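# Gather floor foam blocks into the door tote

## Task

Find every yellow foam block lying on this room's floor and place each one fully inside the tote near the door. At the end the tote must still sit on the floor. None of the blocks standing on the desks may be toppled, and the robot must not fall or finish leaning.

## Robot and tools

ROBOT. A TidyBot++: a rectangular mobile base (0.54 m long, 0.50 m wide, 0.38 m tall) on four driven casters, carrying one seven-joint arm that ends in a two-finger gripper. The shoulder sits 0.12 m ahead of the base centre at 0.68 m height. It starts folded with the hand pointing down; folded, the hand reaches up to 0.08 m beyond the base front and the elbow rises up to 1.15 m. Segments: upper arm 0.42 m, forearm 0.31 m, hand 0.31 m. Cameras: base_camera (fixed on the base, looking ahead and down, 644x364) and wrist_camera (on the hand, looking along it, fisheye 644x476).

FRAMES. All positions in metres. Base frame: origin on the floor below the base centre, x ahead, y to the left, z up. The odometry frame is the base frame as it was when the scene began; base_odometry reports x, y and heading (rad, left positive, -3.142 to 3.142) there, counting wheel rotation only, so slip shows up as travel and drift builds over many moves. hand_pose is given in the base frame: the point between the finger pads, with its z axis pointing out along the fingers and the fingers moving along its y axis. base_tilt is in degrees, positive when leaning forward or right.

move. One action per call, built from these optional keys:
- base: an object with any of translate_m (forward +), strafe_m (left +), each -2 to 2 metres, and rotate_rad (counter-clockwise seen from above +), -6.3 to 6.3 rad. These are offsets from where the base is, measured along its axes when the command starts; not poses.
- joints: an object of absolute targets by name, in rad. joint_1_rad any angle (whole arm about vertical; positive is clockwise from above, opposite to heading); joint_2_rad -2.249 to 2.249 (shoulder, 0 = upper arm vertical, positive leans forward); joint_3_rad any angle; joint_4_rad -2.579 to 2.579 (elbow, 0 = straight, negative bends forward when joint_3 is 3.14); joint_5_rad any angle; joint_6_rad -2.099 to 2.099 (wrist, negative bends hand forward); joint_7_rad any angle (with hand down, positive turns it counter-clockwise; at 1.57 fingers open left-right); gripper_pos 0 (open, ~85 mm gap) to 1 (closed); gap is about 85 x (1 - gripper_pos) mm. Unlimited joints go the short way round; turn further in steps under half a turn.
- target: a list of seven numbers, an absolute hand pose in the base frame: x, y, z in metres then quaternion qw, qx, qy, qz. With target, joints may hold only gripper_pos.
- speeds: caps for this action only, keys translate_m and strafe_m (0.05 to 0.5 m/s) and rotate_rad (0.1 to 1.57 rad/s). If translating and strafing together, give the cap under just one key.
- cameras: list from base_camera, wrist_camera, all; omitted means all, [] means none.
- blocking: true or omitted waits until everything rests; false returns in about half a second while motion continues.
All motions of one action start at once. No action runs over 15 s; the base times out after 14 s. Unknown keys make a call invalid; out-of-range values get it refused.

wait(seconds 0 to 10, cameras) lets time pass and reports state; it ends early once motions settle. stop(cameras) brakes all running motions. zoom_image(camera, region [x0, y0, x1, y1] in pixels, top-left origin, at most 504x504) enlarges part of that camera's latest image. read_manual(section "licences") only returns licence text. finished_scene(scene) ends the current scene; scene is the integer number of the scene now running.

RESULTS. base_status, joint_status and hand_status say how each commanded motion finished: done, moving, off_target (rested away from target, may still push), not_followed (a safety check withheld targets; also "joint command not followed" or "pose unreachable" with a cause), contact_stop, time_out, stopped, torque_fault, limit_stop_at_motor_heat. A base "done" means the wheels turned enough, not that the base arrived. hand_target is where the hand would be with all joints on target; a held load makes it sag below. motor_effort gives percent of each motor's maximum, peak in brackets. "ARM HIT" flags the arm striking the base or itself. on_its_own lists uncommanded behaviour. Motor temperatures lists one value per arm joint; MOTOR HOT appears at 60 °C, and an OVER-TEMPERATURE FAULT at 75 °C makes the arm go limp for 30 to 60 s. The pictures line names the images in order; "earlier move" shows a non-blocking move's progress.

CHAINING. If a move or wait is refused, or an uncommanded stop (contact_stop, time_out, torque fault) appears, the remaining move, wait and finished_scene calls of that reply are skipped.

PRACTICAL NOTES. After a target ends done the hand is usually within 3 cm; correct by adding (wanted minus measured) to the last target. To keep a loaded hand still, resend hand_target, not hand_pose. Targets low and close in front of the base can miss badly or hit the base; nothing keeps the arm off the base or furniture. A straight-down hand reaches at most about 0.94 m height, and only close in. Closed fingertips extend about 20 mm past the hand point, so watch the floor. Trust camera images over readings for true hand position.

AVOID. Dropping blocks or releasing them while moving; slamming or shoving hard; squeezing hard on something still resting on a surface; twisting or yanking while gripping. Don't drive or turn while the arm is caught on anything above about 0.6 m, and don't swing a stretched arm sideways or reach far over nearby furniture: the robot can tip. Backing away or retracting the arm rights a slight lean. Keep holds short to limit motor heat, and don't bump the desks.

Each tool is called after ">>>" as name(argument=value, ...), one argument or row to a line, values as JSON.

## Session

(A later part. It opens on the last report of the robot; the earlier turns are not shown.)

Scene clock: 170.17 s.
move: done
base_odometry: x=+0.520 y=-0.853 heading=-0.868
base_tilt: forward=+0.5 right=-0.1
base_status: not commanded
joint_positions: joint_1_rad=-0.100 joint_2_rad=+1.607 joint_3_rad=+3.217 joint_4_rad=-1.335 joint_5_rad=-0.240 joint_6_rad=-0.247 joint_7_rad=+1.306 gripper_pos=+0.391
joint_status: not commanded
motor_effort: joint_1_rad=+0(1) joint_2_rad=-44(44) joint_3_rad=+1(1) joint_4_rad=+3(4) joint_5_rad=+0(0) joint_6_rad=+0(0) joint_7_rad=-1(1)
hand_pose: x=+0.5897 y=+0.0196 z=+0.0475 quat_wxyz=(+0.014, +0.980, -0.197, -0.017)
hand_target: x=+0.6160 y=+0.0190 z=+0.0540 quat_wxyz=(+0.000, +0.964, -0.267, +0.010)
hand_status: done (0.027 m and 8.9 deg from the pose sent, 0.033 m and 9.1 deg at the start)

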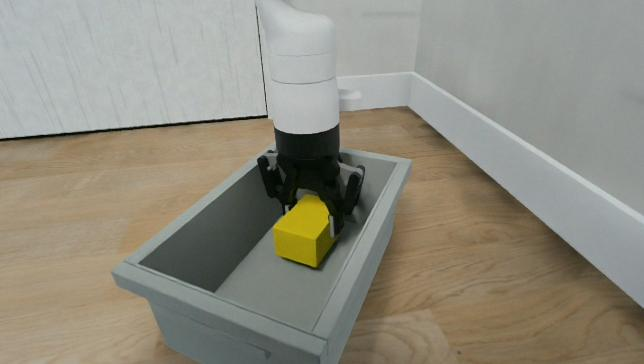

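>>> move(
  target=[0.616,0.019,0.044,0,0.964,-0.267,0.01],
  cameras=["base_camera"],
)

>>> move(
  joints={"gripper_pos":0.2},
)

>>> move(
  target=[0.612,0.02,0.25,0,0.964,-0.267,0.02],
  cameras=[],
)

>>> move(
  target=[0.4,0,0.56,0,1,0.0,0.0],
)

Scene clock: 180.30 s.
move: done
base_odometry: x=+0.520 y=-0.853 heading=-0.868
base_tilt: forward=+0.5 right=-0.1
base_status: not commanded
joint_positions: joint_1_rad=-0.100 joint_2_rad=+1.629 joint_3_rad=+3.217 joint_4_rad=-1.309 joint_5_rad=-0.240 joint_6_rad=-0.247 joint_7_rad=+1.306 gripper_pos=+0.391
joint_status: not commanded
motor_effort: joint_1_rad=+0(1) joint_2_rad=-43(45) joint_3_rad=+1(1) joint_4_rad=+3(4) joint_5_rad=+0(0) joint_6_rad=+0(0) joint_7_rad=-1(1)
hand_pose: x=+0.5917 y=+0.0200 z=+0.0384 quat_wxyz=(+0.014, +0.980, -0.197, -0.015)
hand_target: x=+0.6160 y=+0.0190 z=+0.0440 quat_wxyz=(+0.000, +0.964, -0.267, +0.010)
hand_status: done (0.025 m and 8.9 deg from the pose sent, 0.027 m and 8.9 deg at the start)

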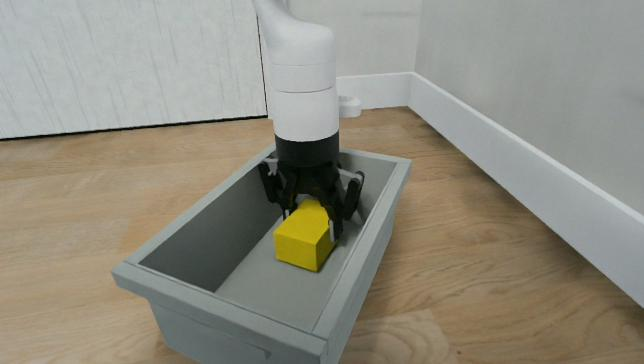

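Scene clock: 181.00 s.
move: done
base_odometry: x=+0.520 y=-0.853 heading=-0.868
base_tilt: forward=+0.5 right=-0.1
base_status: not commanded
joint_positions: joint_1_rad=-0.100 joint_2_rad=+1.629 joint_3_rad=+3.217 joint_4_rad=-1.309 joint_5_rad=-0.240 joint_6_rad=-0.247 joint_7_rad=+1.306 gripper_pos=+0.200
joint_status: all done
motor_effort: joint_1_rad=+0(1) joint_2_rad=-43(44) joint_3_rad=+1(1) joint_4_rad=+3(4) joint_5_rad=+0(0) joint_6_rad=+0(0) joint_7_rad=+0(1)
hand_pose: x=+0.5917 y=+0.0200 z=+0.0384 quat_wxyz=(+0.014, +0.980, -0.197, -0.015)
hand_target: x=+0.6160 y=+0.0190 z=+0.0440 quat_wxyz=(+0.000, +0.964, -0.267, +0.010)
hand_status: not commanded
pictures: base_camera, wrist_camera
wrist_camera: T_world_to_cam=[[-0.374832, -0.927, 0.0131321, 0.245295], [-0.925591, 0.374993, 0.0515921, 0.594845], [-0.0527503, 0.00718342, -0.998582, 0.205903], [0, 0, 0, 1]] pos_world=[0.653389, 0.00284699, 0.171701]

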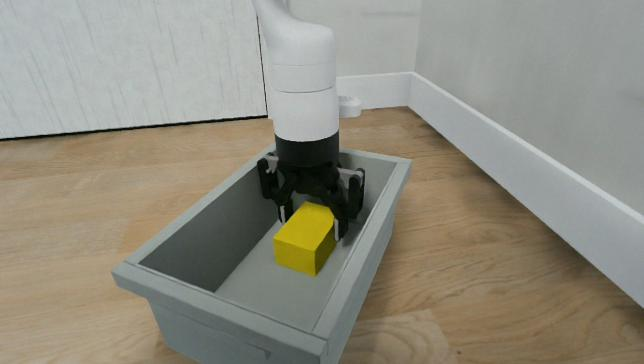

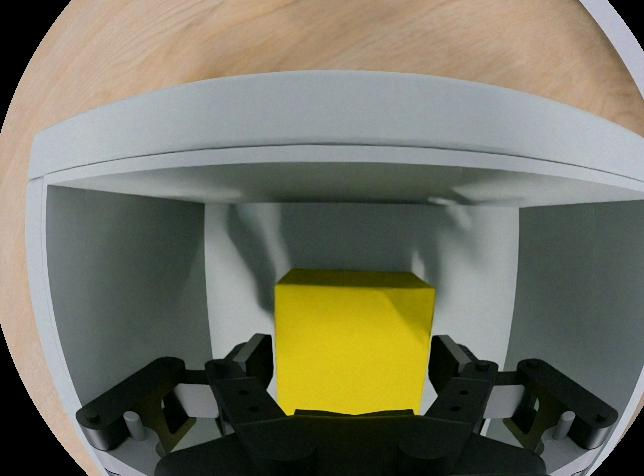

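Scene clock: 182.73 s.
move: done
base_odometry: x=+0.520 y=-0.853 heading=-0.868
base_tilt: forward=+0.4 right=-0.1
base_status: not commanded
joint_positions: joint_1_rad=-0.100 joint_2_rad=+1.160 joint_3_rad=+3.227 joint_4_rad=-1.669 joint_5_rad=-0.240 joint_6_rad=-0.261 joint_7_rad=+1.302 gripper_pos=+0.200
joint_status: not commanded
motor_effort: joint_1_rad=-1(1) joint_2_rad=-42(47) joint_3_rad=+1(1) joint_4_rad=+6(7) joint_5_rad=+0(0) joint_6_rad=+1(2) joint_7_rad=+0(1)
hand_pose: x=+0.6205 y=+0.0186 z=+0.2400 quat_wxyz=(+0.000, +0.976, -0.214, +0.031)
hand_target: x=+0.6120 y=+0.0200 z=+0.2500 quat_wxyz=(+0.000, +0.964, -0.267, +0.020)
hand_status: done (0.013 m and 6.4 deg from the pose sent, 0.213 m and 9.3 deg at the start)

Scene clock: 185.03 s.
move: done
base_odometry: x=+0.520 y=-0.853 heading=-0.868
base_tilt: forward=+0.4 right=-0.1
base_status: not commanded
joint_positions: joint_1_rad=-0.025 joint_2_rad=+0.167 joint_3_rad=+3.173 joint_4_rad=-2.210 joint_5_rad=-0.059 joint_6_rad=-0.728 joint_7_rad=+1.500 gripper_pos=+0.200
joint_status: not commanded
motor_effort: joint_1_rad=-1(2) joint_2_rad=-20(44) joint_3_rad=+0(1) joint_4_rad=+12(13) joint_5_rad=+0(1) joint_6_rad=+1(1) joint_7_rad=+0(1)
hand_pose: x=+0.4185 y=+0.0113 z=+0.5587 quat_wxyz=(-0.018, +0.998, -0.060, +0.018)
hand_target: x=+0.4000 y=+0.0000 z=+0.5600 quat_wxyz=(+0.000, +1.000, +0.000, +0.000)
hand_status: done (0.022 m and 7.4 deg from the pose sent, 0.389 m and 25.0 deg at the start)
pictures: base_camera, wrist_camera
wrist_camera: T_world_to_cam=[[-0.105354, -0.992805, -0.0569041, 0.0925144], [-0.994358, 0.105883, -0.00634367, 0.47521], [0.0123232, 0.0559148, -0.998359, 0.688531], [0, 0, 0, 1]] pos_world=[0.473791, 0.00303333, 0.695681]

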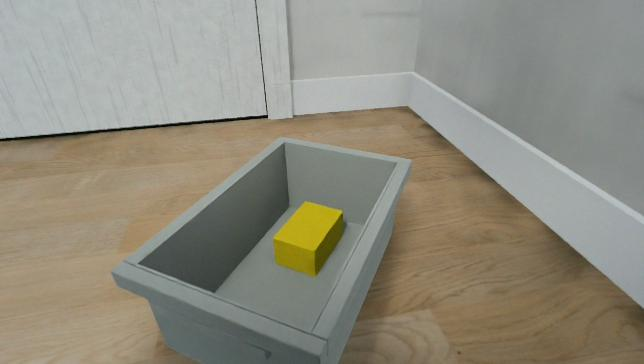

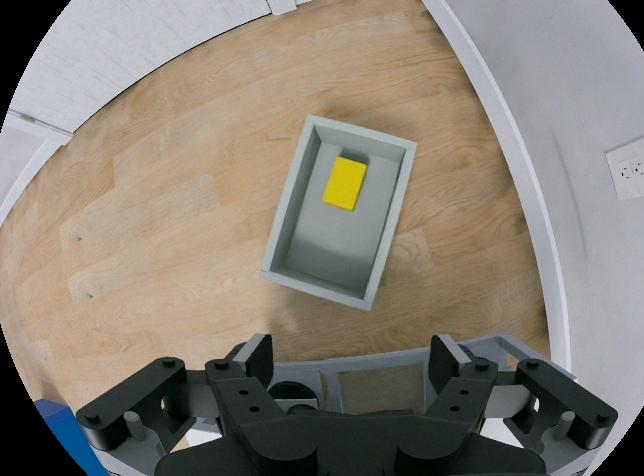

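>>> move(
  base={"translate_m":-0.4},
  joints={"gripper_pos":0},
  cameras=[],
)

>>> move(
  base={"rotate_rad":1.1},
)

Scene clock: 197.80 s.
move: done
base_odometry: x=+0.261 y=-0.548 heading=-0.868
base_tilt: forward=+0.4 right=-0.1
base_status: done
joint_positions: joint_1_rad=-0.022 joint_2_rad=+0.156 joint_3_rad=+3.170 joint_4_rad=-2.224 joint_5_rad=-0.056 joint_6_rad=-0.741 joint_7_rad=+1.502 gripper_pos=+0.000
joint_status: all done
motor_effort: joint_1_rad=-1(2) joint_2_rad=-19(22) joint_3_rad=+0(3) joint_4_rad=+12(14) joint_5_rad=+0(1) joint_6_rad=+0(2) joint_7_rad=-1(1)
hand_pose: x=+0.4086 y=+0.0108 z=+0.5590 quat_wxyz=(-0.017, +0.998, -0.058, +0.010)
hand_target: x=+0.4000 y=+0.0000 z=+0.5600 quat_wxyz=(+0.000, +1.000, +0.000, +0.000)
hand_status: not commanded

Scene clock: 199.77 s.
move: done
base_odometry: x=+0.261 y=-0.548 heading=+0.231
base_tilt: forward=+0.4 right=-0.1
base_status: done
joint_positions: joint_1_rad=-0.017 joint_2_rad=+0.156 joint_3_rad=+3.162 joint_4_rad=-2.224 joint_5_rad=-0.053 joint_6_rad=-0.741 joint_7_rad=+1.502 gripper_pos=+0.000
joint_status: not commanded
motor_effort: joint_1_rad=-1(3) joint_2_rad=-19(20) joint_3_rad=+0(2) joint_4_rad=+12(13) joint_5_rad=+0(1) joint_6_rad=+1(1) joint_7_rad=-1(1)
hand_pose: x=+0.4084 y=+0.0109 z=+0.5590 quat_wxyz=(-0.017, +0.998, -0.055, +0.010)
hand_target: x=+0.4000 y=+0.0000 z=+0.5600 quat_wxyz=(+0.000, +1.000, +0.000, +0.000)
hand_status: not commanded
pictures: base_camera, wrist_camera
wrist_camera: T_world_to_cam=[[-0.0978174, -0.993752, -0.0537493, 0.0863601], [-0.995199, 0.0975038, 0.00843376, 0.457388], [-0.00314031, 0.0543162, -0.998519, 0.695399], [0, 0, 0, 1]] pos_world=[0.465823, 0.00345209, 0.695154]

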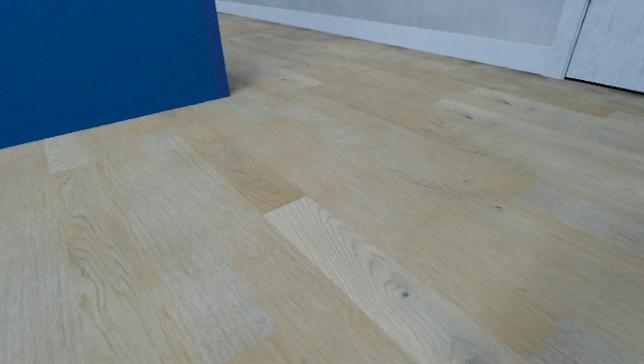

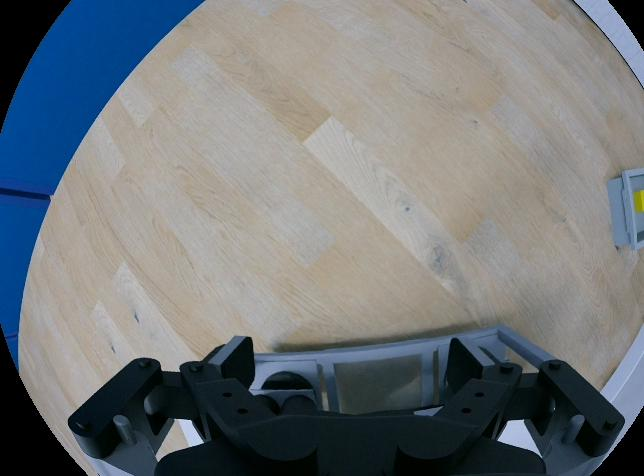

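>>> move(
  base={"rotate_rad":-0.2},
  cameras=[],
)

>>> move(
  base={"translate_m":1.33},
  cameras=["base_camera"],
)

>>> move(
  base={"rotate_rad":0.83},
)

Scene clock: 220.30 s.
move: done
base_odometry: x=+0.261 y=-0.548 heading=+0.033
base_tilt: forward=+0.4 right=-0.1
base_status: done
joint_positions: joint_1_rad=-0.011 joint_2_rad=+0.156 joint_3_rad=+3.162 joint_4_rad=-2.224 joint_5_rad=-0.050 joint_6_rad=-0.741 joint_7_rad=+1.502 gripper_pos=+0.000
joint_status: not commanded
motor_effort: joint_1_rad=-1(3) joint_2_rad=-19(20) joint_3_rad=+0(2) joint_4_rad=+12(13) joint_5_rad=+0(1) joint_6_rad=+1(1) joint_7_rad=-1(1)
hand_pose: x=+0.4085 y=+0.0090 z=+0.5590 quat_wxyz=(-0.016, +0.998, -0.057, +0.010)
hand_target: x=+0.4000 y=+0.0000 z=+0.5600 quat_wxyz=(+0.000, +1.000, +0.000, +0.000)
hand_status: not commanded

Scene clock: 224.33 s.
move: done
base_odometry: x=+1.591 y=-0.505 heading=+0.034
base_tilt: forward=+0.4 right=-0.1
base_status: done
joint_positions: joint_1_rad=-0.011 joint_2_rad=+0.156 joint_3_rad=+3.162 joint_4_rad=-2.224 joint_5_rad=-0.050 joint_6_rad=-0.741 joint_7_rad=+1.502 gripper_pos=+0.000
joint_status: not commanded
motor_effort: joint_1_rad=+0(1) joint_2_rad=-19(21) joint_3_rad=+1(1) joint_4_rad=+13(14) joint_5_rad=+0(1) joint_6_rad=+0(2) joint_7_rad=-1(1)
hand_pose: x=+0.4082 y=+0.0090 z=+0.5588 quat_wxyz=(-0.016, +0.998, -0.057, +0.010)
hand_target: x=+0.4000 y=+0.0000 z=+0.5600 quat_wxyz=(+0.000, +1.000, +0.000, +0.000)
hand_status: not commanded

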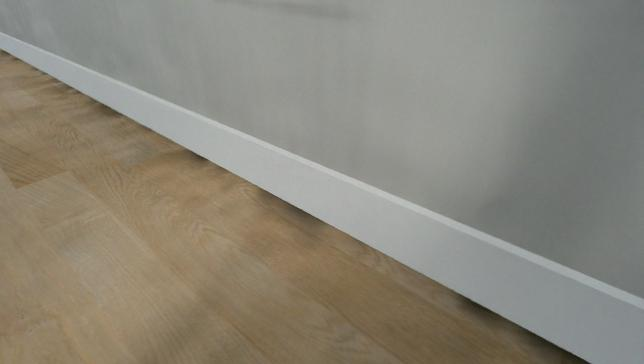

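Scene clock: 226.10 s.
move: done
base_odometry: x=+1.591 y=-0.505 heading=+0.863
base_tilt: forward=+0.5 right=-0.1
base_status: done
joint_positions: joint_1_rad=-0.011 joint_2_rad=+0.156 joint_3_rad=+3.159 joint_4_rad=-2.224 joint_5_rad=-0.050 joint_6_rad=-0.741 joint_7_rad=+1.502 gripper_pos=+0.000
joint_status: not commanded
motor_effort: joint_1_rad=-2(3) joint_2_rad=-18(20) joint_3_rad=+0(2) joint_4_rad=+13(13) joint_5_rad=+0(1) joint_6_rad=+1(1) joint_7_rad=-1(1)
hand_pose: x=+0.4082 y=+0.0096 z=+0.5588 quat_wxyz=(-0.016, +0.998, -0.055, +0.010)
hand_target: x=+0.4000 y=+0.0000 z=+0.5600 quat_wxyz=(+0.000, +1.000, +0.000, +0.000)
hand_status: not commanded
pictures: base_camera, wrist_camera
wrist_camera: T_world_to_cam=[[-0.0977795, -0.993851, -0.0519494, 0.0839829], [-0.995199, 0.0974229, 0.0093587, 0.456757], [-0.0042401, 0.052615, -0.998606, 0.695832], [0, 0, 0, 1]] pos_world=[0.465726, 0.00235677, 0.69495]

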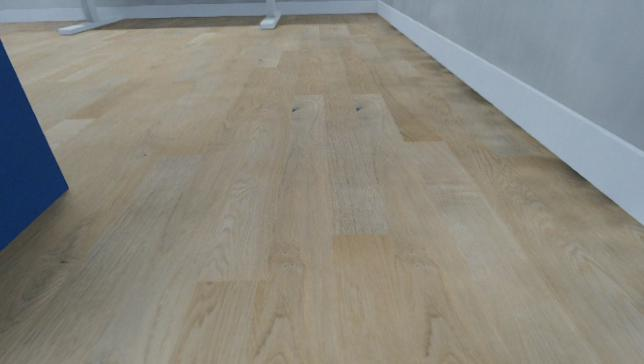

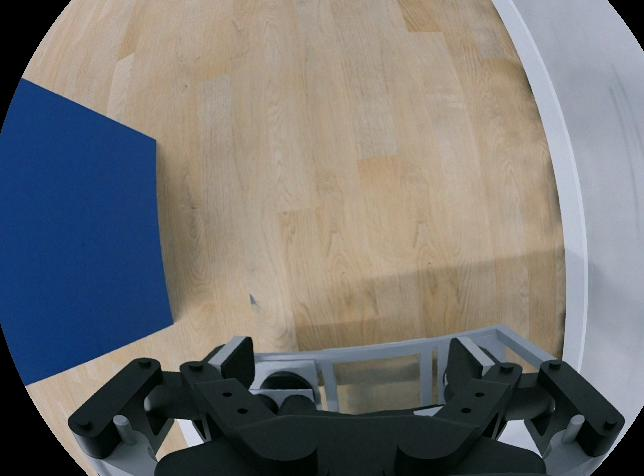

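>>> move(
  base={"translate_m":0.95},
)

>>> move(
  base={"rotate_rad":1.0},
)

Scene clock: 237.33 s.
move: done
base_odometry: x=+2.209 y=+0.217 heading=+0.864
base_tilt: forward=+0.5 right=-0.1
base_status: done
joint_positions: joint_1_rad=-0.011 joint_2_rad=+0.158 joint_3_rad=+3.159 joint_4_rad=-2.224 joint_5_rad=-0.050 joint_6_rad=-0.742 joint_7_rad=+1.502 gripper_pos=+0.000
joint_status: not commanded
motor_effort: joint_1_rad=+0(1) joint_2_rad=-19(21) joint_3_rad=+1(1) joint_4_rad=+12(15) joint_5_rad=+0(1) joint_6_rad=+1(2) joint_7_rad=-1(1)
hand_pose: x=+0.4076 y=+0.0096 z=+0.5582 quat_wxyz=(-0.016, +0.998, -0.055, +0.008)
hand_target: x=+0.4000 y=+0.0000 z=+0.5600 quat_wxyz=(+0.000, +1.000, +0.000, +0.000)
hand_status: not commanded
pictures: base_camera, wrist_camera
wrist_camera: T_world_to_cam=[[-0.0979197, -0.993852, -0.0516759, 0.0837978], [-0.995169, 0.0974178, 0.0121497, 0.454621], [-0.0070408, 0.052616, -0.99859, 0.69632], [0, 0, 0, 1]] pos_world=[0.465533, 0.00235677, 0.694145]

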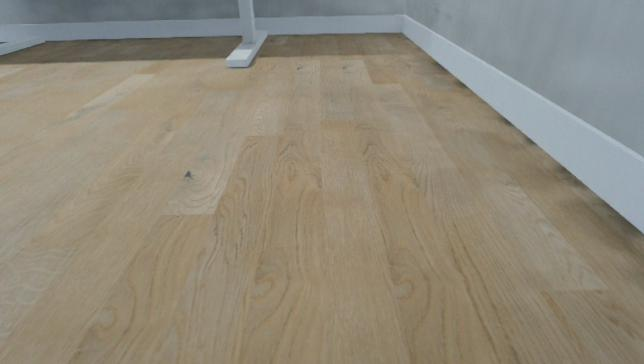

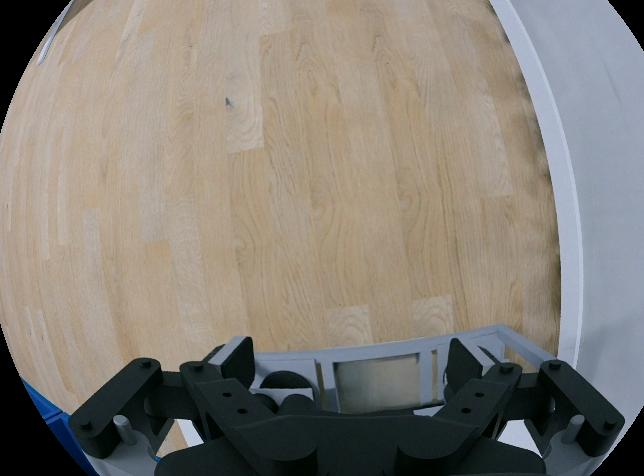

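Scene clock: 239.23 s.
move: done
base_odometry: x=+2.209 y=+0.217 heading=+1.863
base_tilt: forward=+0.4 right=-0.1
base_status: done
joint_positions: joint_1_rad=-0.011 joint_2_rad=+0.158 joint_3_rad=+3.157 joint_4_rad=-2.224 joint_5_rad=-0.049 joint_6_rad=-0.742 joint_7_rad=+1.502 gripper_pos=+0.000
joint_status: not commanded
motor_effort: joint_1_rad=-1(2) joint_2_rad=-19(20) joint_3_rad=+0(2) joint_4_rad=+13(13) joint_5_rad=+0(1) joint_6_rad=+0(1) joint_7_rad=-1(1)
hand_pose: x=+0.4075 y=+0.0100 z=+0.5582 quat_wxyz=(-0.016, +0.998, -0.054, +0.008)
hand_target: x=+0.4000 y=+0.0000 z=+0.5600 quat_wxyz=(+0.000, +1.000, +0.000, +0.000)
hand_status: not commanded
pictures: base_camera, wrist_camera
wrist_camera: T_world_to_cam=[[-0.0960214, -0.994043, -0.0515685, 0.0833307], [-0.995354, 0.0955188, 0.0121293, 0.454576], [-0.00713123, 0.0524935, -0.998596, 0.696339], [0, 0, 0, 1]] pos_world=[0.465431, 0.00286037, 0.694145]

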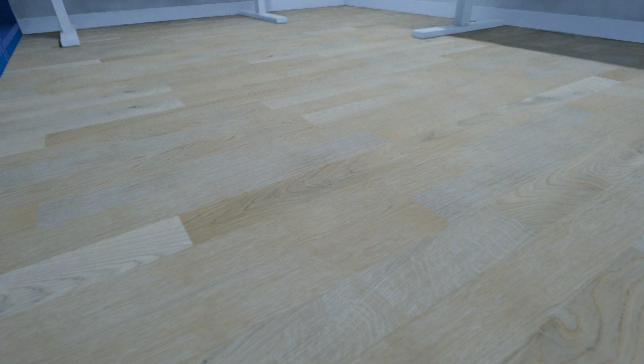

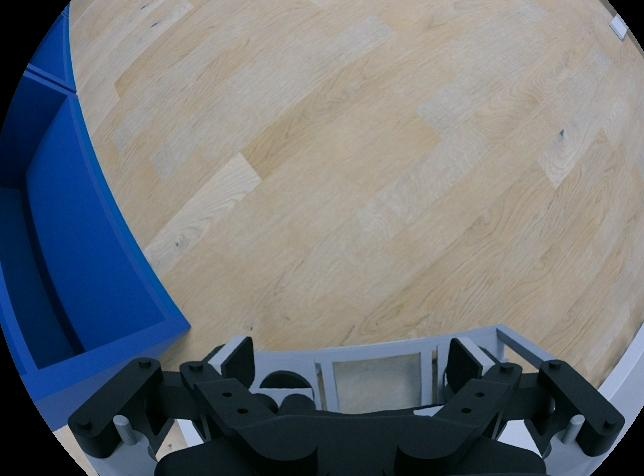

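>>> move(
  base={"translate_m":0.7},
)

>>> move(
  base={"rotate_rad":1.0},
)

>>> move(
  base={"rotate_rad":-2.0},
)

Scene clock: 247.70 s.
move: done
base_odometry: x=+2.007 y=+0.888 heading=+1.865
base_tilt: forward=+0.5 right=-0.1
base_status: done
joint_positions: joint_1_rad=-0.011 joint_2_rad=+0.158 joint_3_rad=+3.157 joint_4_rad=-2.224 joint_5_rad=-0.049 joint_6_rad=-0.742 joint_7_rad=+1.502 gripper_pos=+0.000
joint_status: not commanded
motor_effort: joint_1_rad=-1(1) joint_2_rad=-19(21) joint_3_rad=+1(1) joint_4_rad=+12(14) joint_5_rad=+0(1) joint_6_rad=+1(2) joint_7_rad=-1(1)
hand_pose: x=+0.4074 y=+0.0100 z=+0.5582 quat_wxyz=(-0.016, +0.998, -0.054, +0.008)
hand_target: x=+0.4000 y=+0.0000 z=+0.5600 quat_wxyz=(+0.000, +1.000, +0.000, +0.000)
hand_status: not commanded
pictures: base_camera, wrist_camera
wrist_camera: T_world_to_cam=[[-0.0959381, -0.994052, -0.0515398, 0.0832723], [-0.99536, 0.0954202, 0.0124226, 0.454376], [-0.00743082, 0.0524924, -0.998594, 0.696477], [0, 0, 0, 1]] pos_world=[0.465432, 0.00286054, 0.694145]

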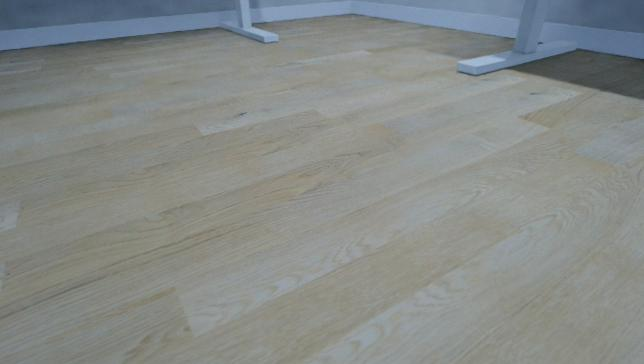

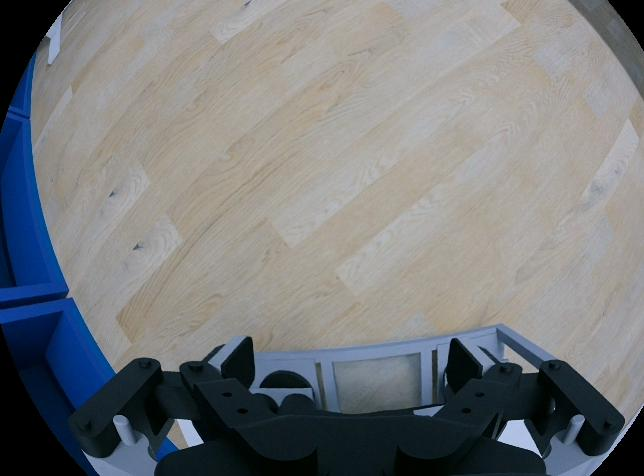

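Scene clock: 249.60 s.
move: done
base_odometry: x=+2.007 y=+0.888 heading=+2.864
base_tilt: forward=+0.4 right=-0.1
base_status: done
joint_positions: joint_1_rad=-0.011 joint_2_rad=+0.158 joint_3_rad=+3.156 joint_4_rad=-2.224 joint_5_rad=-0.048 joint_6_rad=-0.742 joint_7_rad=+1.502 gripper_pos=+0.000
joint_status: not commanded
motor_effort: joint_1_rad=+0(3) joint_2_rad=-19(20) joint_3_rad=+1(2) joint_4_rad=+12(12) joint_5_rad=+0(1) joint_6_rad=+1(1) joint_7_rad=-1(1)
hand_pose: x=+0.4074 y=+0.0102 z=+0.5582 quat_wxyz=(-0.016, +0.998, -0.054, +0.008)
hand_target: x=+0.4000 y=+0.0000 z=+0.5600 quat_wxyz=(+0.000, +1.000, +0.000, +0.000)
hand_status: not commanded
pictures: base_camera, wrist_camera
wrist_camera: T_world_to_cam=[[-0.0946431, -0.994181, -0.0514418, 0.0828931], [-0.995484, 0.0941286, 0.0123382, 0.454367], [-0.00742425, 0.0523772, -0.9986, 0.696462], [0, 0, 0, 1]] pos_world=[0.465331, 0.00316307, 0.694145]

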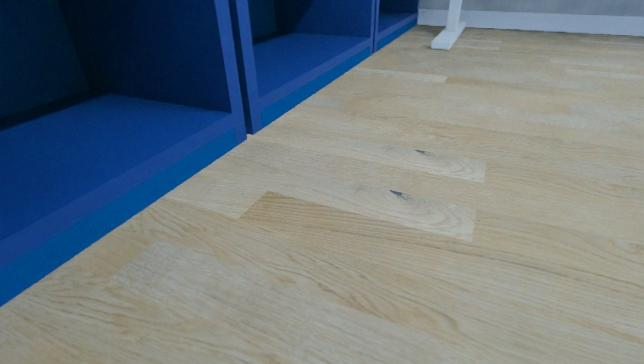

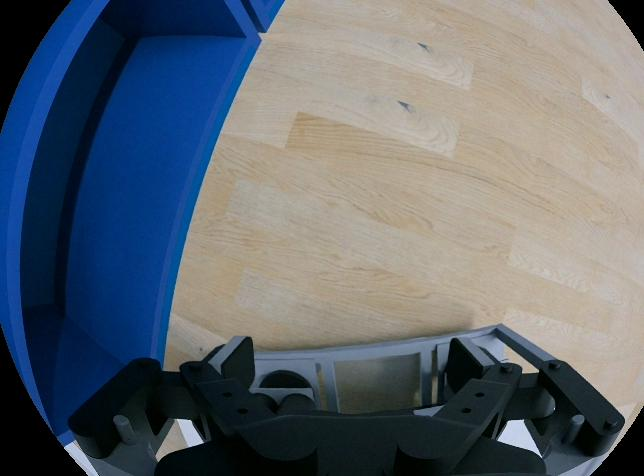

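Scene clock: 252.43 s.
move: done
base_odometry: x=+2.007 y=+0.888 heading=+0.865
base_tilt: forward=+0.4 right=-0.1
base_status: done
joint_positions: joint_1_rad=-0.007 joint_2_rad=+0.158 joint_3_rad=+3.156 joint_4_rad=-2.224 joint_5_rad=-0.047 joint_6_rad=-0.742 joint_7_rad=+1.502 gripper_pos=+0.000
joint_status: not commanded
motor_effort: joint_1_rad=-1(3) joint_2_rad=-19(20) joint_3_rad=+1(2) joint_4_rad=+12(13) joint_5_rad=+0(1) joint_6_rad=+0(1) joint_7_rad=+0(1)
hand_pose: x=+0.4074 y=+0.0089 z=+0.5582 quat_wxyz=(-0.015, +0.998, -0.055, +0.008)
hand_target: x=+0.4000 y=+0.0000 z=+0.5600 quat_wxyz=(+0.000, +1.000, +0.000, +0.000)
hand_status: not commanded
pictures: base_camera, wrist_camera
wrist_camera: T_world_to_cam=[[-0.0972328, -0.993977, -0.05055, 0.0821941], [-0.995235, 0.0967302, 0.0123013, 0.454496], [-0.00733753, 0.0515052, -0.998646, 0.696523], [0, 0, 0, 1]] pos_world=[0.465433, 0.00186092, 0.694144]

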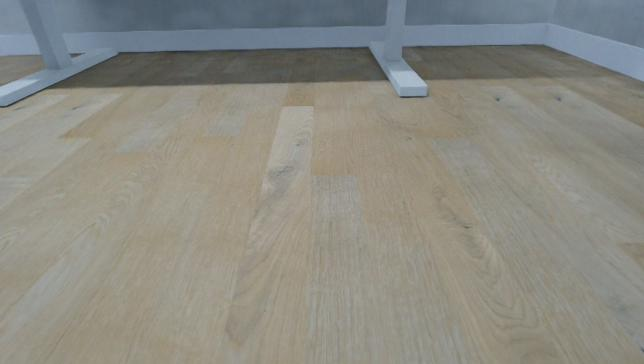

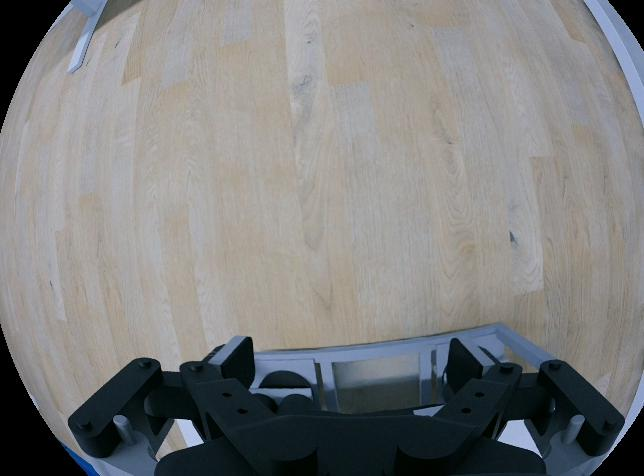

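>>> move(
  base={"rotate_rad":1.4},
)

>>> move(
  base={"translate_m":1.0},
)

>>> move(
  base={"rotate_rad":-0.9},
)

>>> move(
  base={"rotate_rad":1.8},
)

Scene clock: 262.43 s.
move: done
base_odometry: x=+2.007 y=+0.888 heading=+2.264
base_tilt: forward=+0.4 right=-0.1
base_status: done
joint_positions: joint_1_rad=-0.008 joint_2_rad=+0.158 joint_3_rad=+3.156 joint_4_rad=-2.224 joint_5_rad=-0.047 joint_6_rad=-0.742 joint_7_rad=+1.502 gripper_pos=+0.000
joint_status: not commanded
motor_effort: joint_1_rad=+0(3) joint_2_rad=-19(20) joint_3_rad=+0(2) joint_4_rad=+12(13) joint_5_rad=+0(1) joint_6_rad=+0(1) joint_7_rad=-1(1)
hand_pose: x=+0.4074 y=+0.0094 z=+0.5582 quat_wxyz=(-0.015, +0.998, -0.054, +0.008)
hand_target: x=+0.4000 y=+0.0000 z=+0.5600 quat_wxyz=(+0.000, +1.000, +0.000, +0.000)
hand_status: not commanded
pictures: base_camera, wrist_camera
wrist_camera: T_world_to_cam=[[-0.0955413, -0.994142, -0.050542, 0.0819913], [-0.995398, 0.0950365, 0.0123044, 0.454415], [-0.00742901, 0.051485, -0.998646, 0.696534], [0, 0, 0, 1]] pos_world=[0.465332, 0.00246389, 0.694144]

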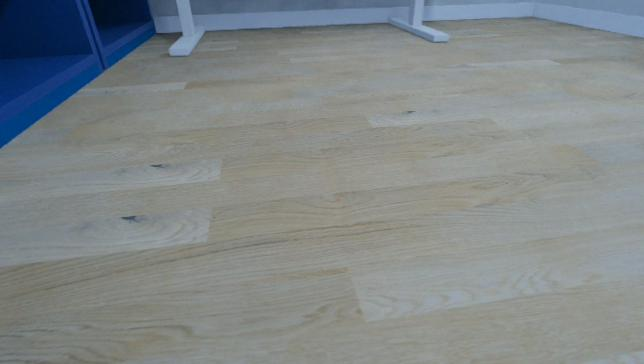

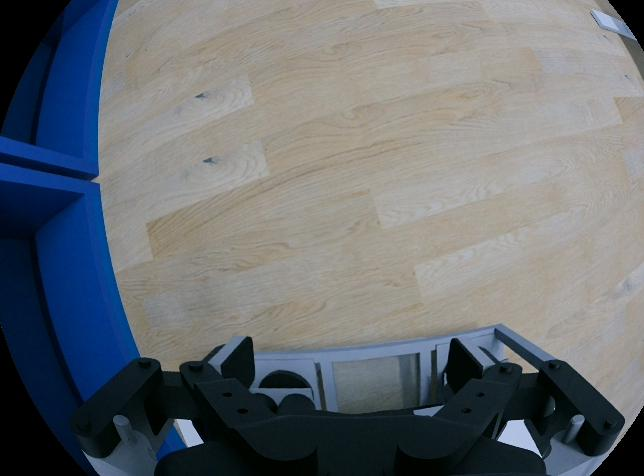

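Scene clock: 265.37 s.
move: done
base_odometry: x=+1.368 y=+1.657 heading=+2.265
base_tilt: forward=+0.4 right=-0.1
base_status: done
joint_positions: joint_1_rad=-0.008 joint_2_rad=+0.158 joint_3_rad=+3.156 joint_4_rad=-2.224 joint_5_rad=-0.047 joint_6_rad=-0.743 joint_7_rad=+1.502 gripper_pos=+0.000
joint_status: not commanded
motor_effort: joint_1_rad=-1(2) joint_2_rad=-19(21) joint_3_rad=+0(1) joint_4_rad=+13(15) joint_5_rad=+0(0) joint_6_rad=+1(2) joint_7_rad=-1(1)
hand_pose: x=+0.4070 y=+0.0094 z=+0.5581 quat_wxyz=(-0.015, +0.998, -0.054, +0.008)
hand_target: x=+0.4000 y=+0.0000 z=+0.5600 quat_wxyz=(+0.000, +1.000, +0.000, +0.000)
hand_status: not commanded
pictures: base_camera, wrist_camera
wrist_camera: T_world_to_cam=[[-0.0955031, -0.994151, -0.0504276, 0.0818653], [-0.995392, 0.0949378, 0.0134952, 0.453392], [-0.00862878, 0.051484, -0.998637, 0.696882], [0, 0, 0, 1]] pos_world=[0.465135, 0.00246407, 0.693942]

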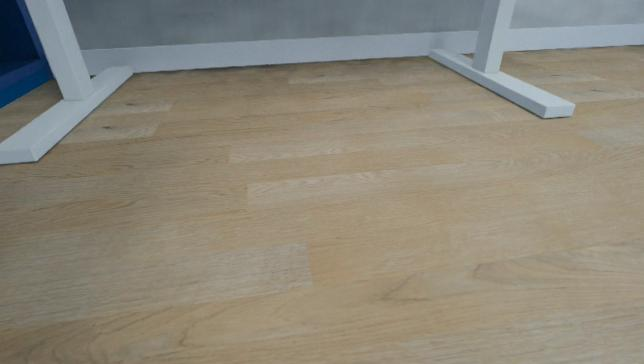

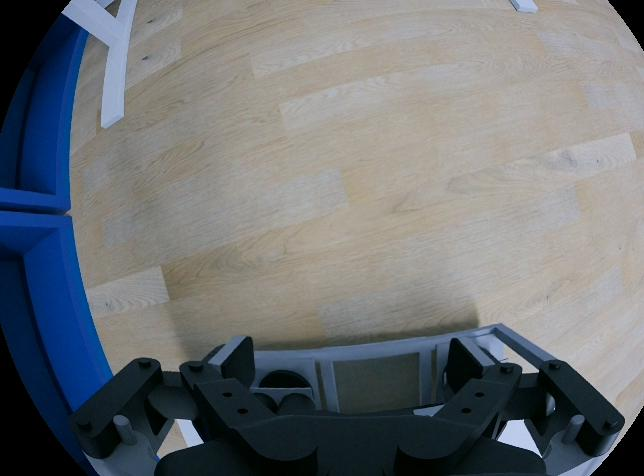

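Scene clock: 267.17 s.
move: done
base_odometry: x=+1.368 y=+1.657 heading=+1.366
base_tilt: forward=+0.5 right=-0.1
base_status: done
joint_positions: joint_1_rad=-0.007 joint_2_rad=+0.158 joint_3_rad=+3.156 joint_4_rad=-2.224 joint_5_rad=-0.047 joint_6_rad=-0.743 joint_7_rad=+1.502 gripper_pos=+0.000
joint_status: not commanded
motor_effort: joint_1_rad=-1(3) joint_2_rad=-19(20) joint_3_rad=+0(2) joint_4_rad=+12(13) joint_5_rad=+0(1) joint_6_rad=+0(1) joint_7_rad=-1(1)
hand_pose: x=+0.4070 y=+0.0087 z=+0.5581 quat_wxyz=(-0.015, +0.998, -0.055, +0.008)
hand_target: x=+0.4000 y=+0.0000 z=+0.5600 quat_wxyz=(+0.000, +1.000, +0.000, +0.000)
hand_status: not commanded
pictures: base_camera, wrist_camera
wrist_camera: T_world_to_cam=[[-0.0969926, -0.994027, -0.0500371, 0.0815896], [-0.995248, 0.0964352, 0.0134418, 0.453428], [-0.00853621, 0.0511031, -0.998657, 0.69689], [0, 0, 0, 1]] pos_world=[0.465136, 0.00176251, 0.693941]

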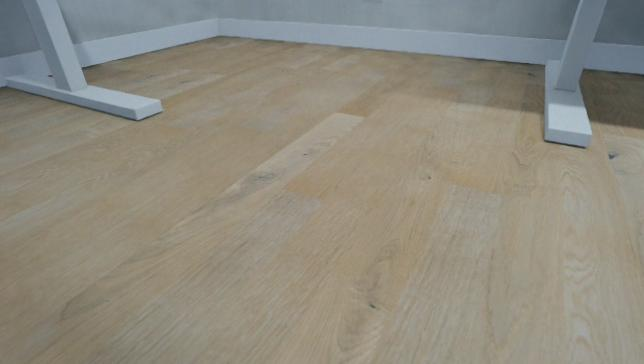

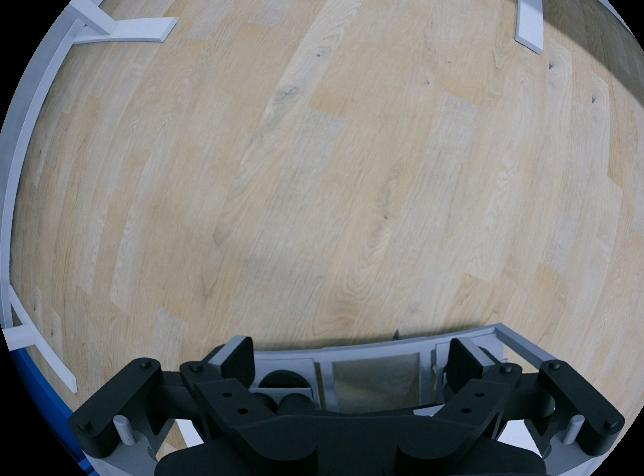

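Scene clock: 269.83 s.
move: done
base_odometry: x=+1.368 y=+1.657 heading=-3.118
base_tilt: forward=+0.5 right=-0.1
base_status: done
joint_positions: joint_1_rad=-0.007 joint_2_rad=+0.158 joint_3_rad=+3.156 joint_4_rad=-2.224 joint_5_rad=-0.046 joint_6_rad=-0.743 joint_7_rad=+1.502 gripper_pos=+0.000
joint_status: not commanded
motor_effort: joint_1_rad=+0(3) joint_2_rad=-19(20) joint_3_rad=+0(2) joint_4_rad=+12(13) joint_5_rad=+0(1) joint_6_rad=+0(1) joint_7_rad=-1(1)
hand_pose: x=+0.4070 y=+0.0089 z=+0.5581 quat_wxyz=(-0.015, +0.998, -0.054, +0.008)
hand_target: x=+0.4000 y=+0.0000 z=+0.5600 quat_wxyz=(+0.000, +1.000, +0.000, +0.000)
hand_status: not commanded
pictures: base_camera, wrist_camera
wrist_camera: T_world_to_cam=[[-0.0961921, -0.994109, -0.0499395, 0.08135], [-0.995326, 0.0956373, 0.0133871, 0.453484], [-0.00853216, 0.0509938, -0.998663, 0.696882], [0, 0, 0, 1]] pos_world=[0.465135, 0.00196417, 0.693941]

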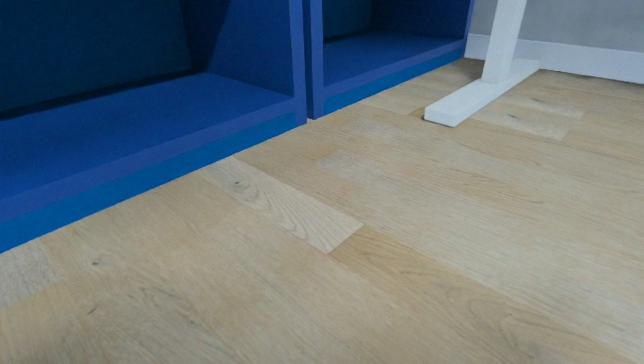

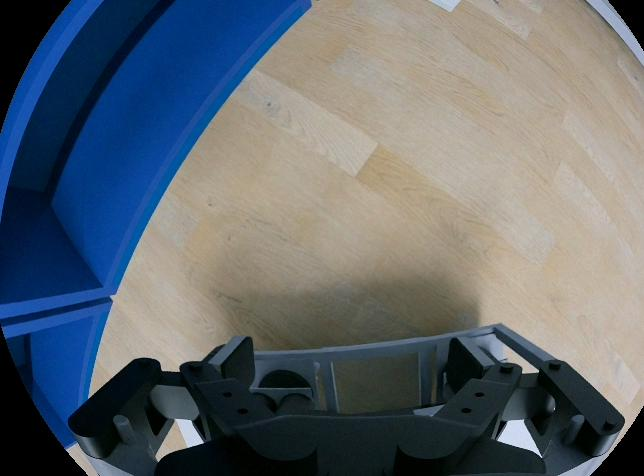

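>>> finished_scene(
  scene=2,
)

The scene is finished: the task was done.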